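# Use tongs to bag the long loaf

## Task

Using the tongs that one gripper is already holding, and never touching the loaf with a gripper directly, get the long loaf into the paper bag. At the end the bag must be upright and open, the tongs must not be touching it, and the jar must be upright on the tray. Releasing the loaf from well above the bag's height counts against you, as does dropping the bag or setting it down roughly.

## Robot and tools

Robot: two arms, left_arm and right_arm, each a six-joint arm ending in a two-finger parallel gripper. One of the grippers starts out clamped on the tongs. The fingers extend along the gripper's +z axis and close along its y axis. end_effector_position is the point between the finger pads, roughly 1 cm back from the tips.

Frame: all positions and orientations are in one scene frame. Origin at table-top height, halfway between the nominal arm bases; +x reaches out over the table, +z is up, and left_arm sits on the +y side (this does not match left/right in the images). Calibrated bases: left_arm at (-0.027, +0.271, +0.015) m, right_arm at (-0.046, -0.321, +0.024) m, both turned only slightly about z. Reported hand positions can be slightly wrong, more so when the arm reaches far.

Row layout (used by execute_actions and move): 16 numbers, always covering both arms even if one stays still. First the left arm: x, y, z in metres, then the orientation quaternion qw, qx, qy, qz (w first), then the opening. Then the same eight for the right arm. Position and quaternion are absolute targets in the scene frame, not offsets. Opening runs from -1 (closed) to +1 (fully open, 0.094 m). To keep an arm still, resend the exact pose and opening it last reported before it stopped moving; for orientation, keep resending the quaternion you chose, not a drifted readback.

execute_actions(actions, cameras): actions is a list of actions; each action is a list of at most 15 rows, each row lasting one 1/30 s control step, and the last row is repeated to fill 15 steps. Any target lying over 0.6 m from the gripper's current position along any of its own axes gets the action rejected for both arms; if the first action fails this against the latest reported state, the entire call is rejected. An empty list simply returns state and images. The result also lists hand positions at some steps; HELD with an arm label means part of that arm's row was withheld.

move(target, speed, blend, opening_speed, blocking, cameras): drives each gripper in a straight line from its current Hand target to the row you give, or through up to 15 rows that differ only in pose. speed is path top speed in m/s, 0.002 to 0.5 (default 0.25); rotation up to twice that in rad/s; one value or one per target. blend is a corner radius in metres for lists (default 0). opening_speed (0.2 or more, per second on the -1..+1 scale) ramps the fingers; otherwise the opening is sent immediately. Paths don't avoid obstacles or the other arm, and faster motion means more lag, more drift and harder contacts; aiming further past a contact pushes harder. With blocking=false you get control back after about 0.5 s while it runs; execute_actions is refused until the move ends, so use wait or stop first, and a new move replaces the old one. The result ends with a move: line: done (at rest within 10 mm and 2 degrees), off_target, moving, held (a check withheld steps or the clearance check halted the path) or fault; limits=paced means the pose was clipped, limits=held that steps were withheld. done says nothing about contact.

wait(seconds 0 to 10): lets the simulation run with the last commands held; returns with a wait: line. stop(): brakes a running move. zoom_image(camera, region [x0, y0, x1, y1] in pixels, at most 504x504): magnifies the latest image of one camera. Cameras: cam_head_left, cam_head_right, cam_high, cam_low, cam_left_wrist, cam_right_wrist, all 896x504. read_manual only returns licence text. finished_scene(scene): call it once to be asked to check, then again to really end the scene; it cannot be undone.

Controller behaviour: each step the command is clipped to 100 mm and 20 degrees from the measured pose, so big jumps need several actions; the Hand target line shows where each arm is actually being sent. Friction and gravity can leave a hand about 1 cm off in free air. A pose unreachable line means the clearance check blocked that arm; it does not stop the grippers or wrist cameras from hitting each other.

Grip readings: grip_measured uses the opening scale and reads up to about 1.6 mm wide when empty; on a firm part it reads a few mm narrower than the part. Commanding about 0.11 below the touch reading gives full force (about 50 to 62 N per pad). To release, command well above grip_measured. grip_effort_nm is motor effort (negative closing), not pad force. Tool commands shows current gripper commands; a 0 is a real command.

Joint torques include gravity and carry offsets; joints 1 to 3 wrap at plus or minus 28 N m.

Avoid: motors overheating from carrying loads, stretching out or pushing toward unreachable poses (MOTOR HOT at 75 °C, fold-away fault at 90 °C); collisions or hard presses between the arms; knocking anything off the table; slamming or dropping the bag; releasing the loaf from high up; letting go of moving items. Loose objects may occasionally be nudged by outside disturbances.

Each tool is called as name(argument=value, ...) on one line, values as JSON.

## Session

execute_actions(actions=[])

Scene clock: 0.00 s.
left_arm: end_effector_position=(+0.3197, +0.4492, +0.2195) grip_measured=-0.283 grip_effort_nm=n/a end_effector_quat_wxyz=(+0.310, -0.091, +0.946, +0.028) | right_arm: end_effector_position=(+0.3350, -0.3027, +0.4308) grip_measured=+1.000 grip_effort_nm=n/a end_effector_quat_wxyz=(+0.707, -0.016, +0.707, +0.016)
Joint positions: left_arm=[0.561 1.492 1.352 -0.833 0.227 0.313 0.034] | right_arm=[0 1.047 1.047 0 0 0 0.094]
Joint velocities: left_arm=[-0.012 -0.002 -0.007 -0.022 0.022 0.007 0.001] | right_arm=[0.012 -0.002 -0.007 -0.022 0.022 -0.022 0]
Joint torques (N m): no reading
Heat: left arm: 37 °C; right arm: 39 °C.
Hand target: left_arm +0.3199, +0.4484, +0.2233; +0.314, -0.090, +0.945, +0.028 | right_arm +0.3331, -0.3028, +0.4324; +0.707, -0.016, +0.707, +0.016
Tool commands: left_gripper/opening=-0.286542 right_gripper/opening=+1.0

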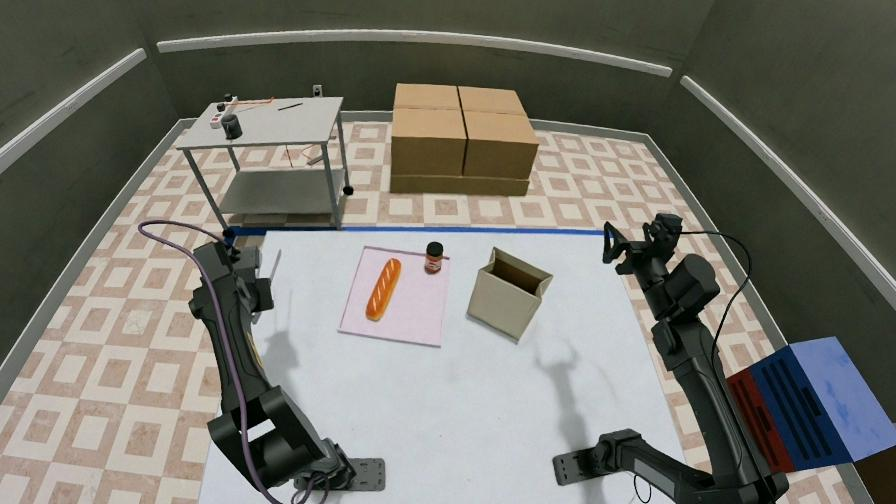

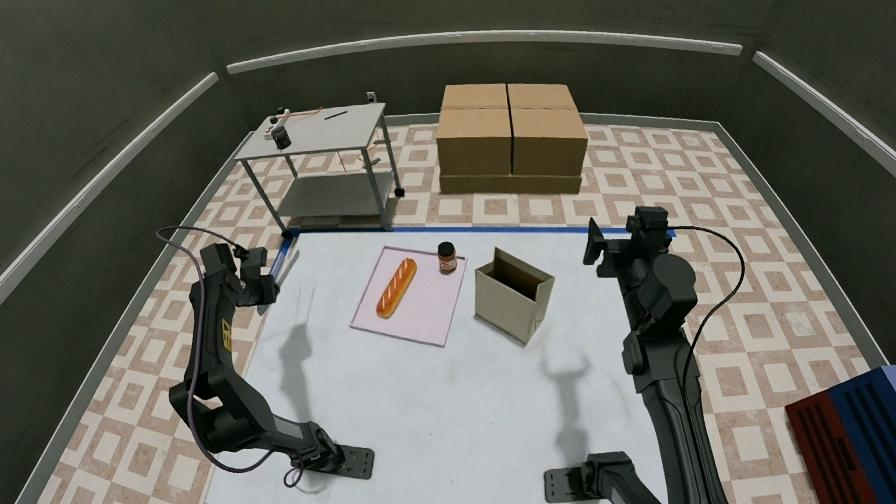

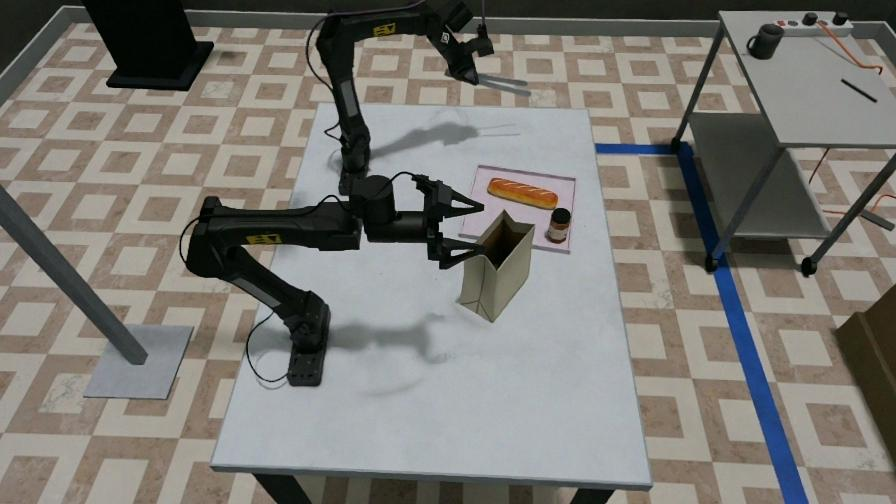

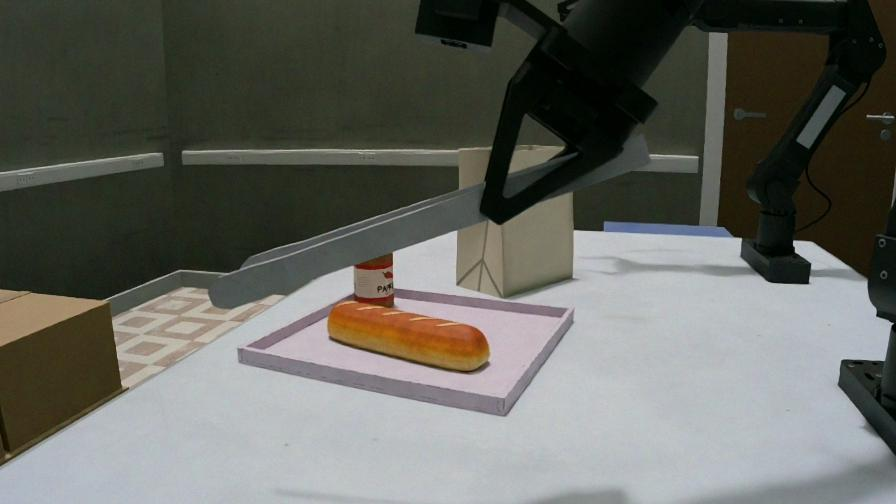

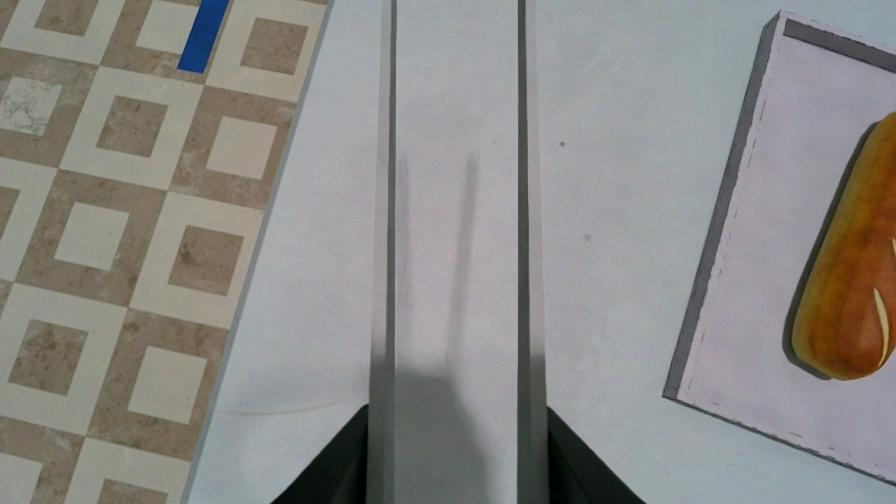

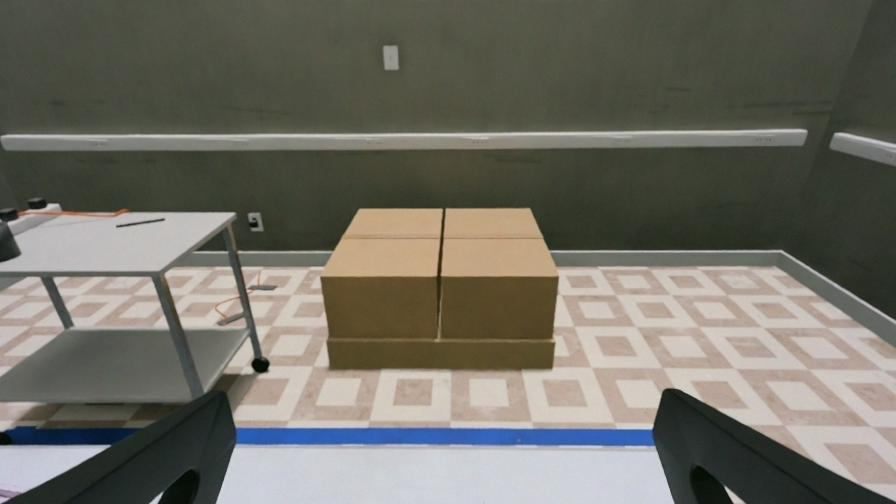

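zoom_image(camera="cam_low", region=[200, 0, 700, 420])

zoom_image(camera="cam_head_right", region=[150, 220, 500, 420])

zoom_image(camera="cam_high", region=[420, 0, 620, 330])

zoom_image(camera="cam_head_left", region=[420, 220, 620, 370])

zoom_image(camera="cam_left_wrist", region=[300, 0, 700, 504])

Scaled by 1.008.

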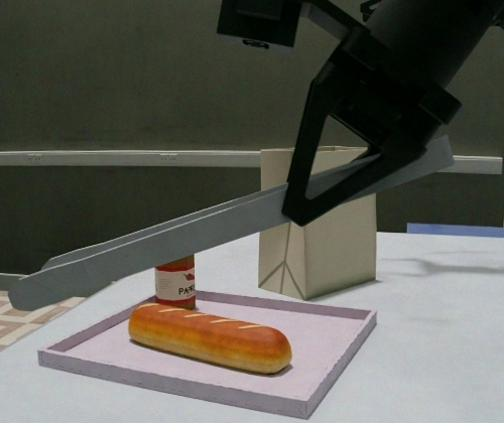

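Scaled by 1.440.

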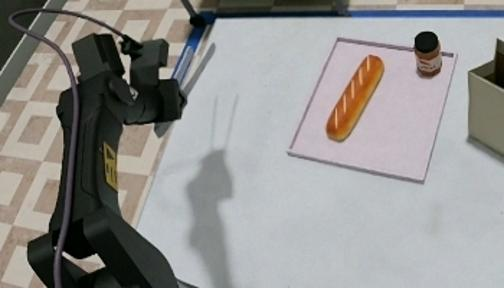

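Scaled by 1.527.

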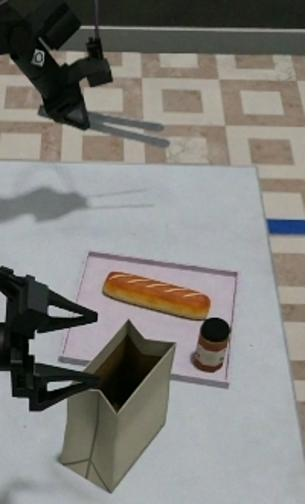

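Scaled by 2.520.

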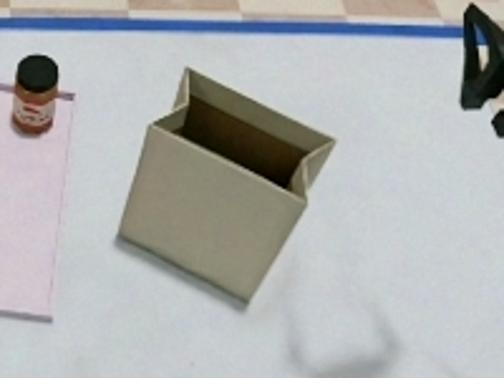

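Scaled by 1.000.

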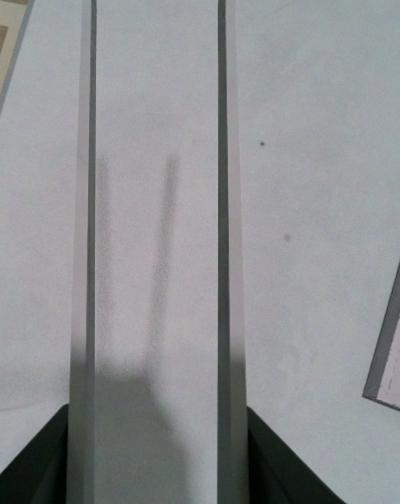

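move(target=[0.34, 0.30, 0.30, 0.08, 0.10, 0.99, 0.01, -0.2865, 0.335, -0.3027, 0.4308, 0.707, -0.016, 0.707, 0.016, 1.0], speed=0.12)

Scene clock: 254.93 s.
left_arm: end_effector_position=(+0.3379, +0.3005, +0.2922) grip_measured=-0.283 grip_effort_nm=-0.212 end_effector_quat_wxyz=(+0.161, +0.102, +0.981, +0.022) | right_arm: end_effector_position=(+0.3350, -0.3027, +0.4312) grip_measured=+1.000 grip_effort_nm=0.007 end_effector_quat_wxyz=(+0.707, -0.016, +0.706, +0.016)
Joint positions: left_arm=[0.071 1.776 2.105 -1.574 0.016 0.289 0.034] | right_arm=[0 1.047 1.047 0.001 0 0 0.094]
Joint velocities: left_arm=[-0.007 0.007 -0.007 -0.066 0.081 -0.066 0] | right_arm=[-0.007 -0.002 0.012 -0.007 -0.007 -0.051 0]
Joint torques (N m): left_arm=[-0.25 -9.05 7.2 0.76 -0.05 -0.09] | right_arm=[0.02 -2.84 8.77 1.92 0.01 -0.01]
Heat: left arm: 41 °C; right arm: 46 °C.
Hand target: left_arm +0.3393, +0.3005, +0.2989; +0.169, +0.097, +0.981, +0.024 | right_arm +0.3350, -0.3027, +0.4309; +0.707, -0.016, +0.707, +0.016
Off the commanded pose: left_arm 0.008 m, 9 deg | right_arm 0.000 m, 0 deg.
joint sent to its limit (left arm) — joint 4 (wrist pitch), lower limit. The joint targets are off in orientation, not in position.
move: off_target (left_arm)
camera_calibration:
cam_left_wrist: T_world_to_cam=[[-0.188865, -0.975763, -0.110527, 0.395153], [-0.976174, 0.174306, 0.129237, 0.278265], [-0.10684, 0.132302, -0.985435, 0.374125], [0, 0, 0, 1]] pos_world=[0.386237, 0.287575, 0.376389]
cam_right_wrist: T_world_to_cam=[[0.0414488, -0.998992, 0.017223, -0.322399], [-0.423472, -0.0331778, -0.905302, 0.562036], [0.904961, 0.0302302, -0.42442, -0.0230829], [0, 0, 0, 1]] pos_world=[0.272258, -0.30273, 0.504568]

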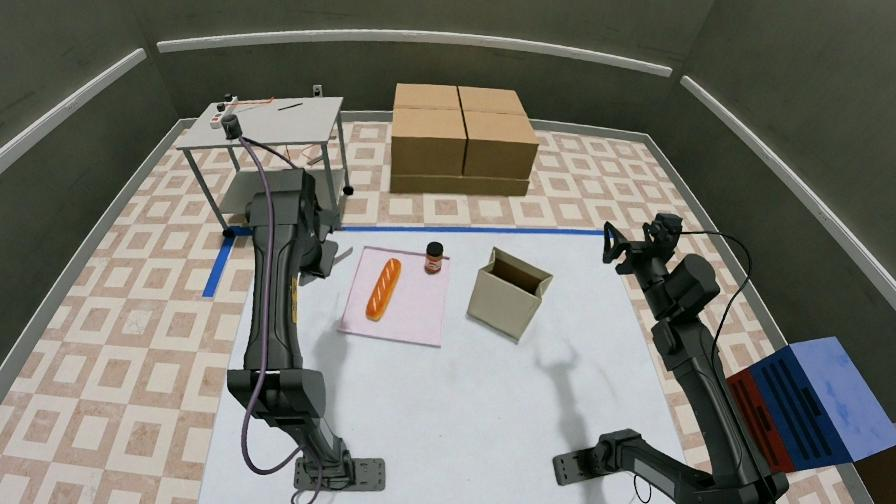

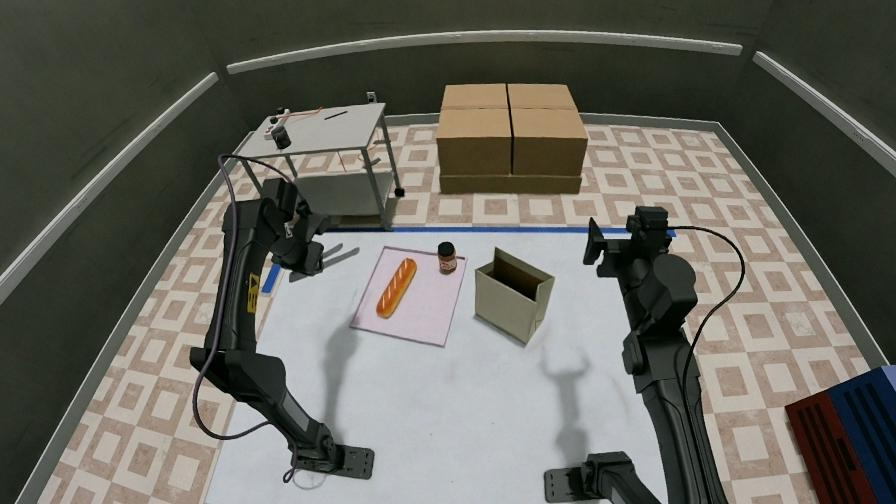

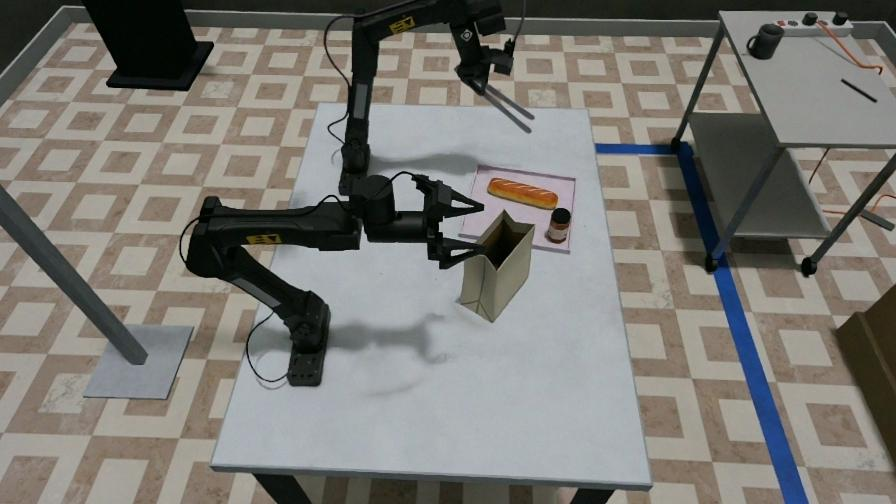

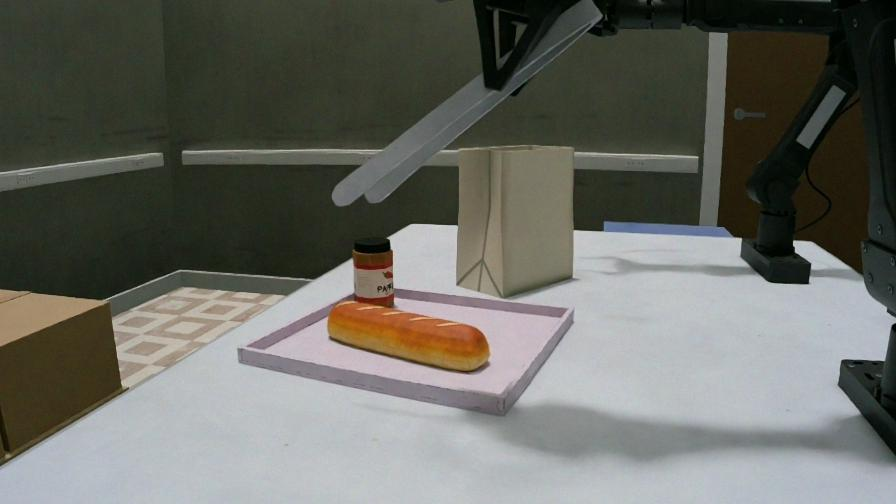

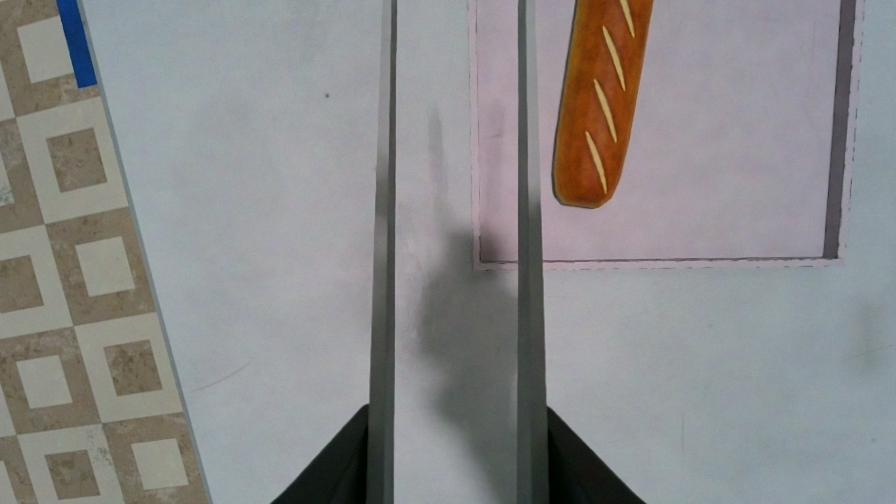

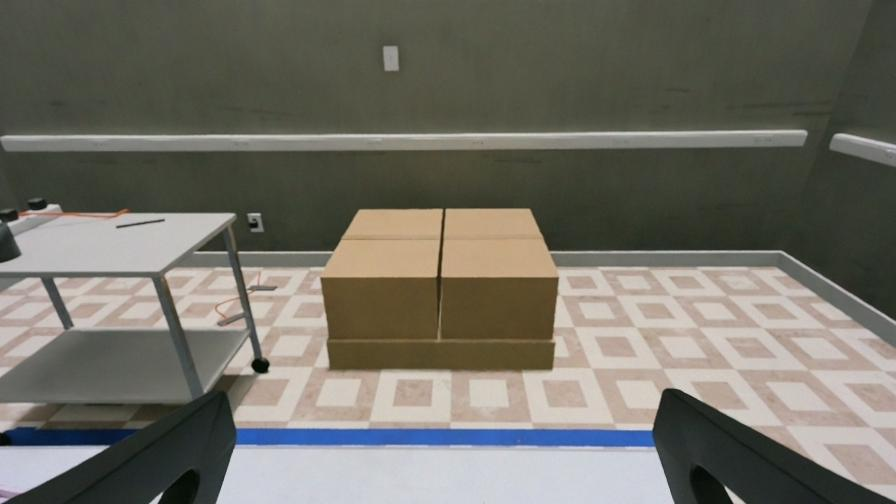

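zoom_image(camera="cam_low", region=[320, 0, 640, 220])

zoom_image(camera="cam_high", region=[420, 0, 600, 240])

zoom_image(camera="cam_head_right", region=[250, 180, 480, 360])

zoom_image(camera="cam_left_wrist", region=[330, 0, 600, 220])

Scaled by 1.575.

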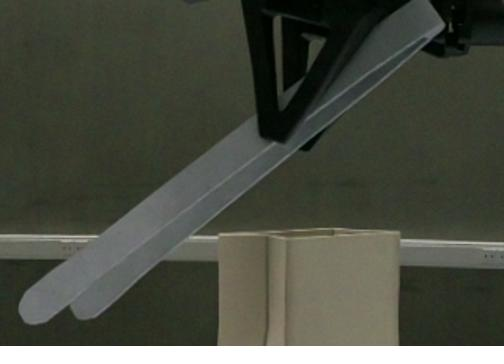

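Scaled by 2.100.

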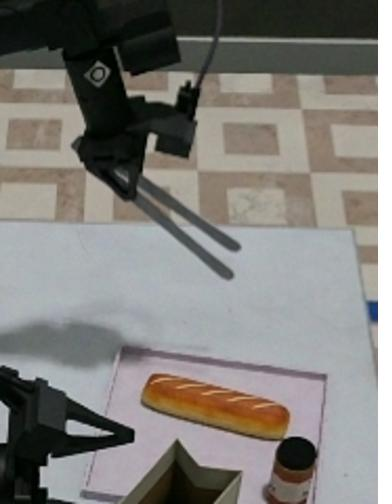

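Scaled by 2.191.

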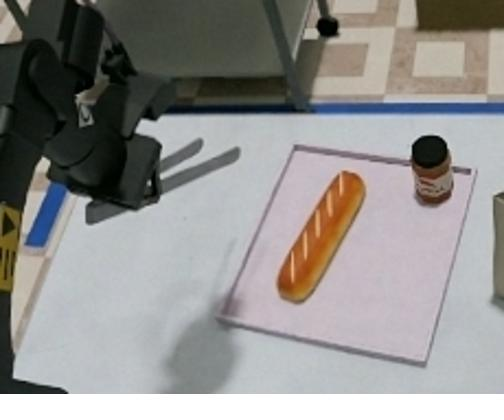

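Scaled by 1.867.

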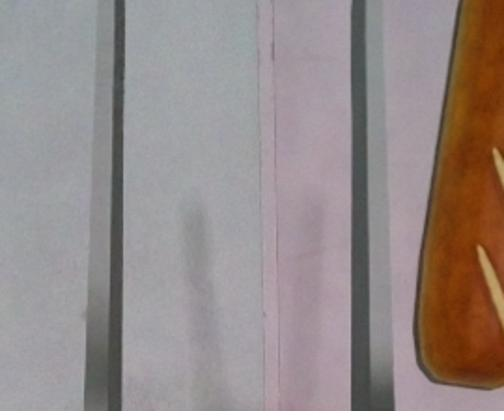

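move(target=[0.3379, 0.3005, 0.2922, 0.161, 0.102, 0.981, 0.022, -0.22, 0.335, -0.3027, 0.4308, 0.707, -0.016, 0.707, 0.016, 1.0], speed=0.12, opening_speed=0.2, cameras=["cam_left_wrist", "cam_low"])

Scene clock: 310.30 s.
left_arm: end_effector_position=(+0.3376, +0.3006, +0.2921) grip_measured=-0.222 grip_effort_nm=0.051 end_effector_quat_wxyz=(+0.160, +0.101, +0.982, +0.022) | right_arm: end_effector_position=(+0.3350, -0.3027, +0.4314) grip_measured=+1.000 grip_effort_nm=0.012 end_effector_quat_wxyz=(+0.708, -0.016, +0.706, +0.016)
Joint positions: left_arm=[0.071 1.776 2.105 -1.575 0.016 0.288 0.037] | right_arm=[0 1.047 1.047 0.002 0 0 0.094]
Joint velocities: left_arm=[-0.007 -0.002 -0.017 -0.007 0.022 0.022 0.001] | right_arm=[0.017 -0.012 -0.022 -0.007 -0.022 -0.007 0]
Joint torques (N m): left_arm=[0.06 -9.36 5.09 0.92 0.03 0.03] | right_arm=[0.03 -2.84 8.77 1.91 0.01 -0.01]
Heat: left arm: 44 °C; right arm: 49 °C.
Hand target: left_arm +0.3379, +0.3005, +0.2922; +0.161, +0.102, +0.981, +0.022 | right_arm +0.3350, -0.3027, +0.4308; +0.707, -0.016, +0.707, +0.016
Off the commanded pose: left_arm 0.000 m, 0 deg | right_arm 0.001 m, 0 deg.
move: done
camera_calibration:
cam_left_wrist: T_world_to_cam=[[-0.188054, -0.975903, -0.110672, 0.395011], [-0.976187, 0.173313, 0.130468, 0.277928], [-0.108143, 0.132572, -0.985256, 0.374296], [0, 0, 0, 1]] pos_world=[0.38607, 0.287703, 0.376234]
Images, in order (width x height): cam_low 896x504, cam_left_wrist 896x504.

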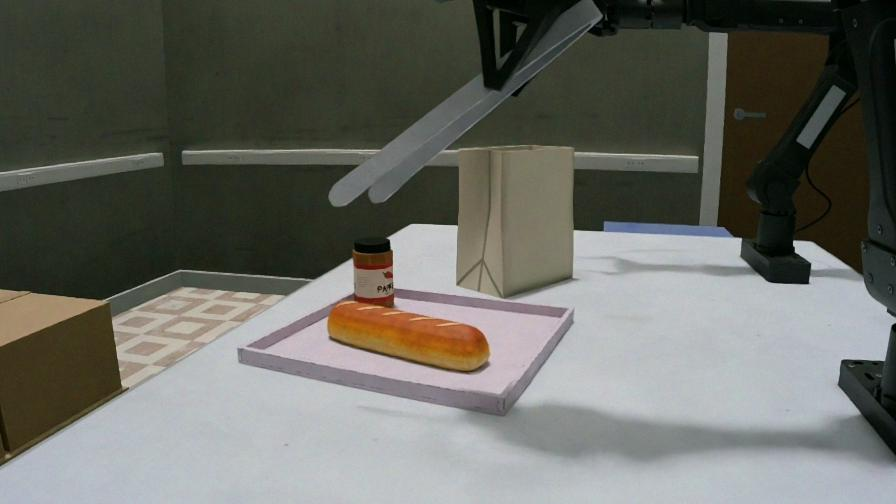

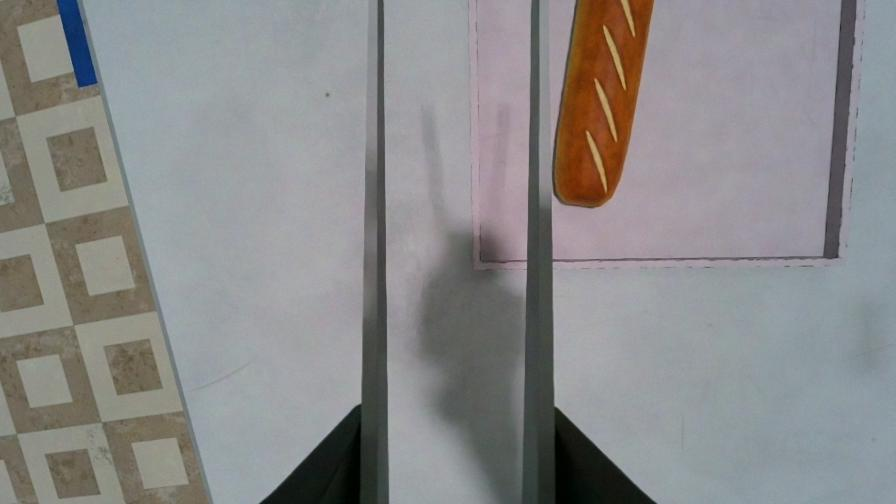

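move(target=[0.3379, 0.3005, 0.2922, 0.161, 0.102, 0.981, 0.022, -0.12, 0.335, -0.3027, 0.4308, 0.707, -0.016, 0.707, 0.016, 1.0], speed=0.12, opening_speed=0.2, cameras=["cam_left_wrist", "cam_low", "cam_high"])

zoom_image(camera="cam_high", region=[420, 0, 600, 240])

Scene clock: 324.40 s.
left_arm: end_effector_position=(+0.3376, +0.3006, +0.2921) grip_measured=-0.122 grip_effort_nm=0.066 end_effector_quat_wxyz=(+0.160, +0.101, +0.982, +0.022) | right_arm: end_effector_position=(+0.3350, -0.3027, +0.4314) grip_measured=+1.000 grip_effort_nm=0.007 end_effector_quat_wxyz=(+0.708, -0.016, +0.706, +0.016)
Joint positions: left_arm=[0.071 1.776 2.105 -1.575 0.016 0.288 0.041] | right_arm=[0 1.047 1.047 0.002 0 0 0.094]
Joint velocities: left_arm=[-0.012 0.012 0.007 -0.022 0.081 0.007 -0.001] | right_arm=[-0.022 0.007 -0.002 0.051 0.037 -0.037 0]
Joint torques (N m): left_arm=[-0.02 -9.21 5 0.93 0.02 0.02] | right_arm=[0.03 -2.84 8.77 1.91 0.01 -0.01]
Heat: left arm: 45 °C; right arm: 50 °C.
Hand target: left_arm +0.3379, +0.3005, +0.2922; +0.161, +0.102, +0.981, +0.022 | right_arm +0.3350, -0.3027, +0.4307; +0.707, -0.016, +0.707, +0.016
Off the commanded pose: left_arm 0.000 m, 0 deg | right_arm 0.001 m, 0 deg.
move: done
camera_calibration:
cam_left_wrist: T_world_to_cam=[[-0.188054, -0.975903, -0.110672, 0.395011], [-0.976187, 0.173313, 0.130468, 0.277928], [-0.108143, 0.132572, -0.985256, 0.374296], [0, 0, 0, 1]] pos_world=[0.38607, 0.287703, 0.376234]
Images, in order (width x height): cam_high 896x504, cam_low 896x504, cam_left_wrist 896x504.

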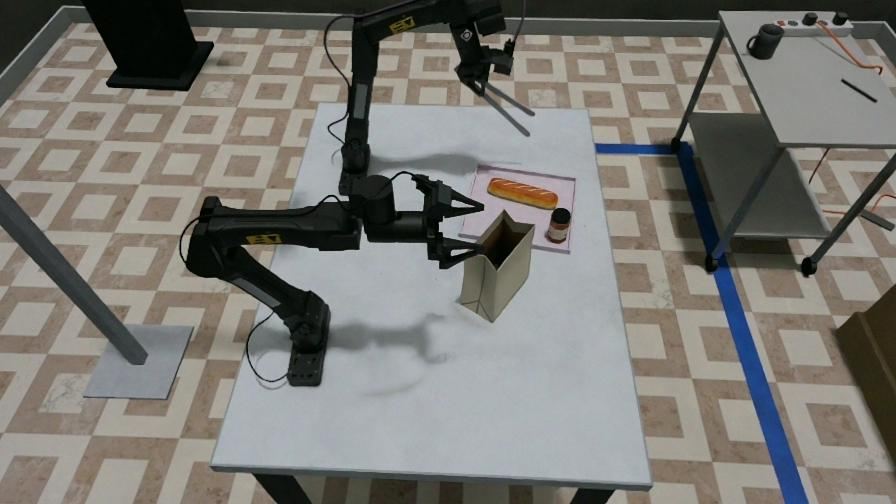

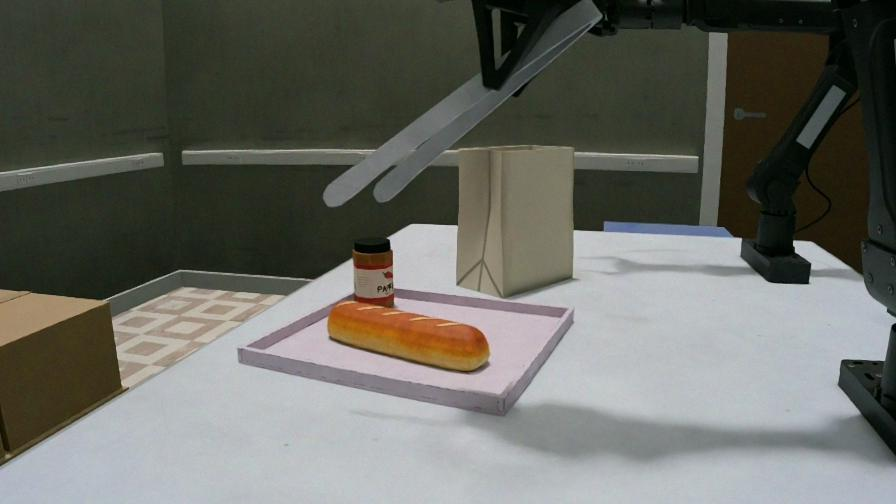

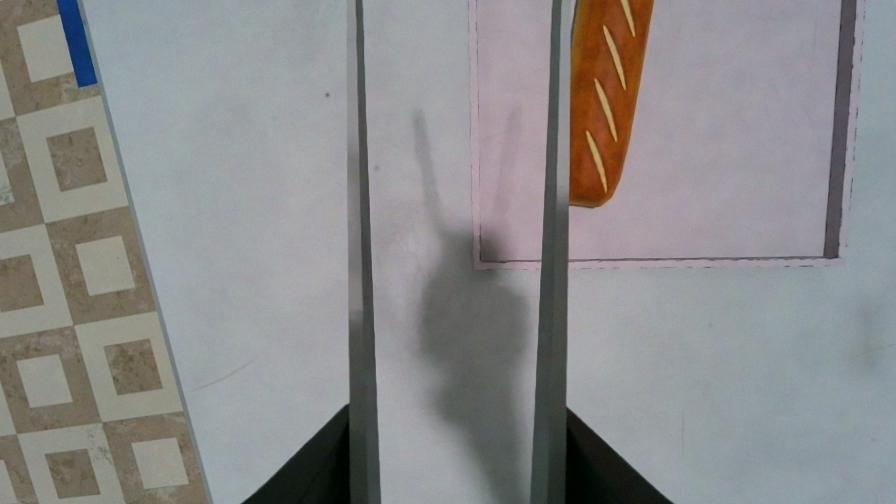

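Scaled by 2.100.

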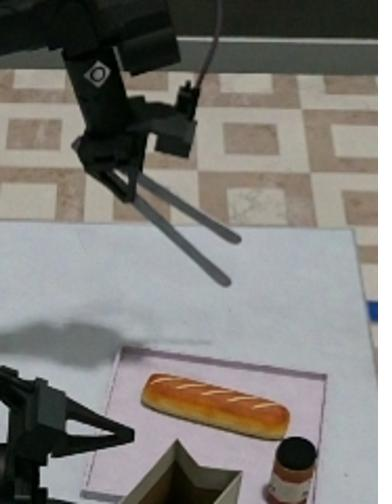

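move(target=[0.380, 0.214, 0.215, 0.0858, 0.1730, 0.9811, -0.0151, -0.08, 0.335, -0.3027, 0.4308, 0.707, -0.016, 0.707, 0.016, 1.0], speed=0.12, opening_speed=0.2)

zoom_image(camera="cam_high", region=[440, 60, 620, 260])

zoom_image(camera="cam_head_right", region=[250, 180, 480, 360])

zoom_image(camera="cam_head_left", region=[250, 180, 480, 360])

Scene clock: 377.00 s.
left_arm: end_effector_position=(+0.3709, +0.2178, +0.2153) grip_measured=-0.082 grip_effort_nm=0.076 end_effector_quat_wxyz=(+0.074, +0.176, +0.982, -0.013) | right_arm: end_effector_position=(+0.3350, -0.3027, +0.4315) grip_measured=+1.000 grip_effort_nm=0.007 end_effector_quat_wxyz=(+0.708, -0.016, +0.706, +0.016)
Joint positions: left_arm=[-0.136 1.994 2.106 -1.537 0.033 0.231 0.043] | right_arm=[0 1.047 1.047 0.003 0 0 0.094]
Joint velocities: left_arm=[-0.012 0.002 0.017 0.022 0.066 0.007 -0.001] | right_arm=[-0.007 0.007 -0.002 0.007 0.007 0.007 0]
Joint torques (N m): left_arm=[0.16 -9.99 7.51 0.75 0.08 -0.07] | right_arm=[0.03 -2.84 8.77 1.91 0.01 -0.01]
Heat: left arm: 45 °C; right arm: 51 °C.
Hand target: left_arm +0.3808, +0.2151, +0.2155; +0.085, +0.172, +0.981, -0.016 | right_arm +0.3350, -0.3027, +0.4308; +0.707, -0.016, +0.707, +0.016
Off the commanded pose: left_arm 0.010 m, 1 deg | right_arm 0.001 m, 0 deg.
move: done
camera_calibration:
cam_left_wrist: T_world_to_cam=[[-0.349831, -0.936128, -0.0358067, 0.347175], [-0.899023, 0.324727, 0.293786, 0.238078], [-0.263394, 0.134966, -0.9552, 0.363799], [0, 0, 0, 1]] pos_world=[0.431313, 0.198589, 0.289989]
cam_right_wrist: T_world_to_cam=[[0.0414291, -0.998993, 0.0172178, -0.322396], [-0.422436, -0.0331302, -0.905787, 0.56217], [0.905445, 0.0302525, -0.423384, -0.0235646], [0, 0, 0, 1]] pos_world=[0.272174, -0.302733, 0.50478]

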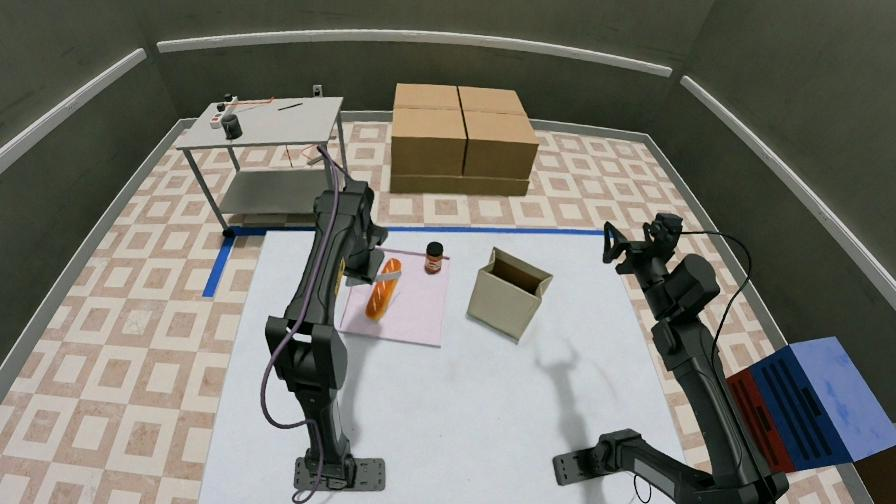

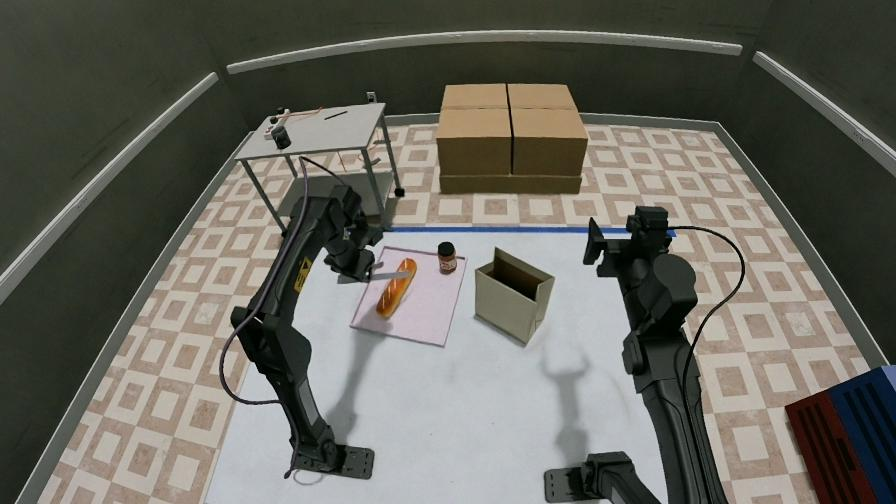

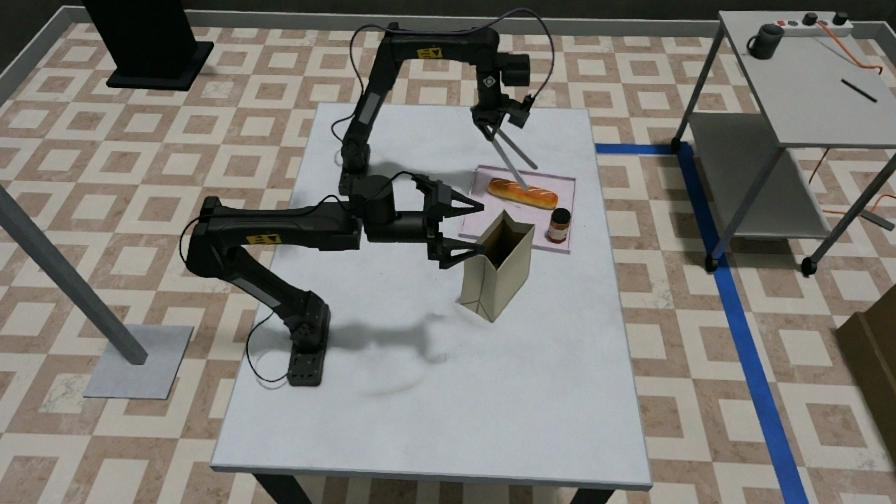

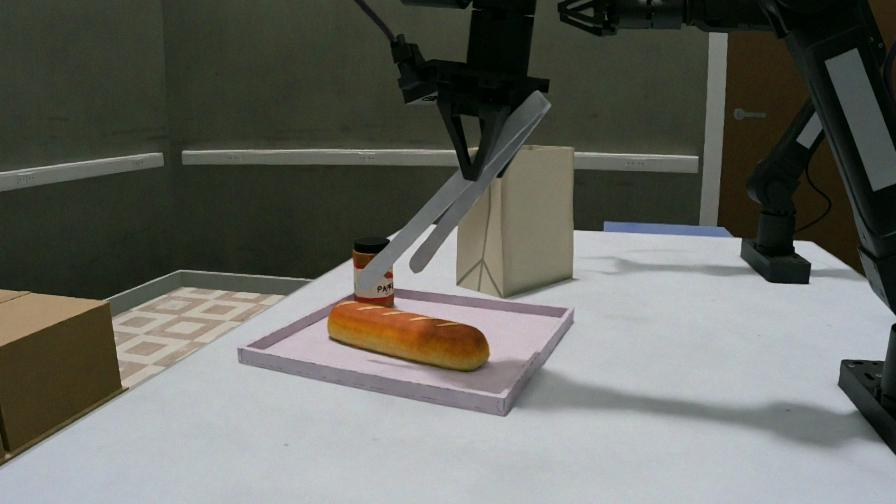

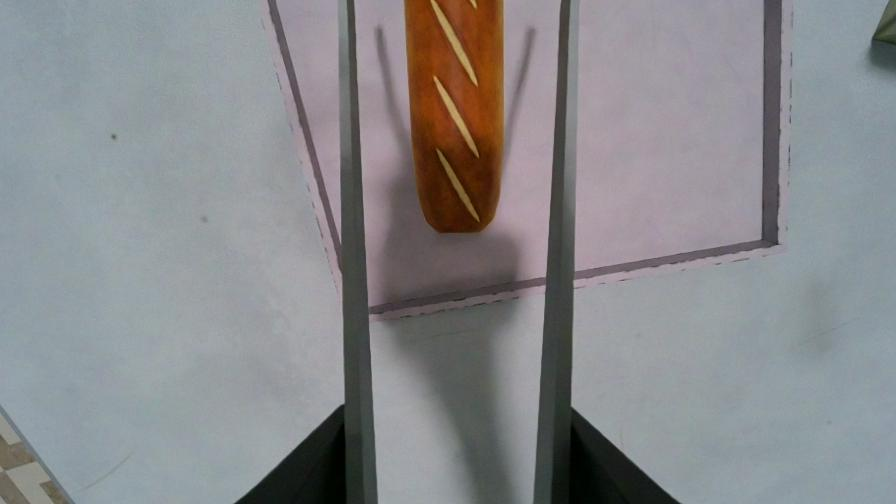

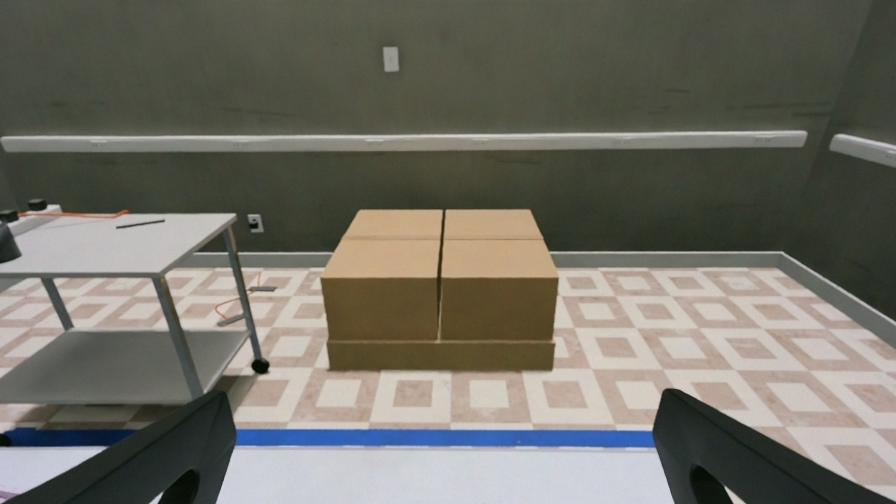

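Scaled by 2.520.

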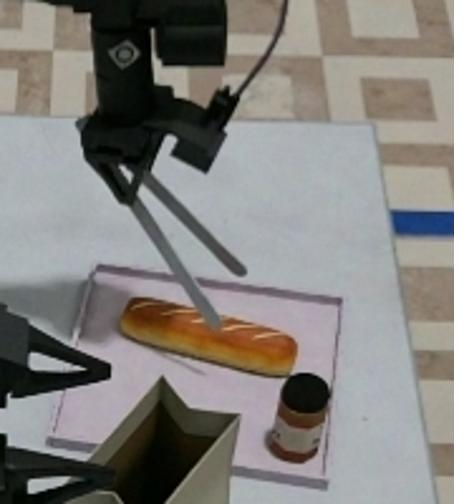

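Scaled by 2.191.

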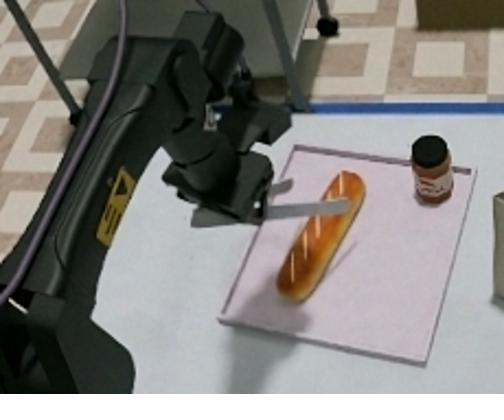

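Scaled by 2.191.

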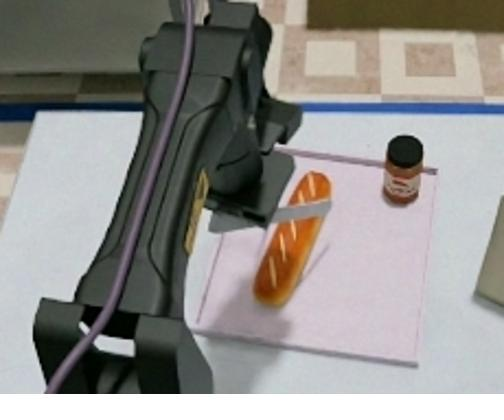

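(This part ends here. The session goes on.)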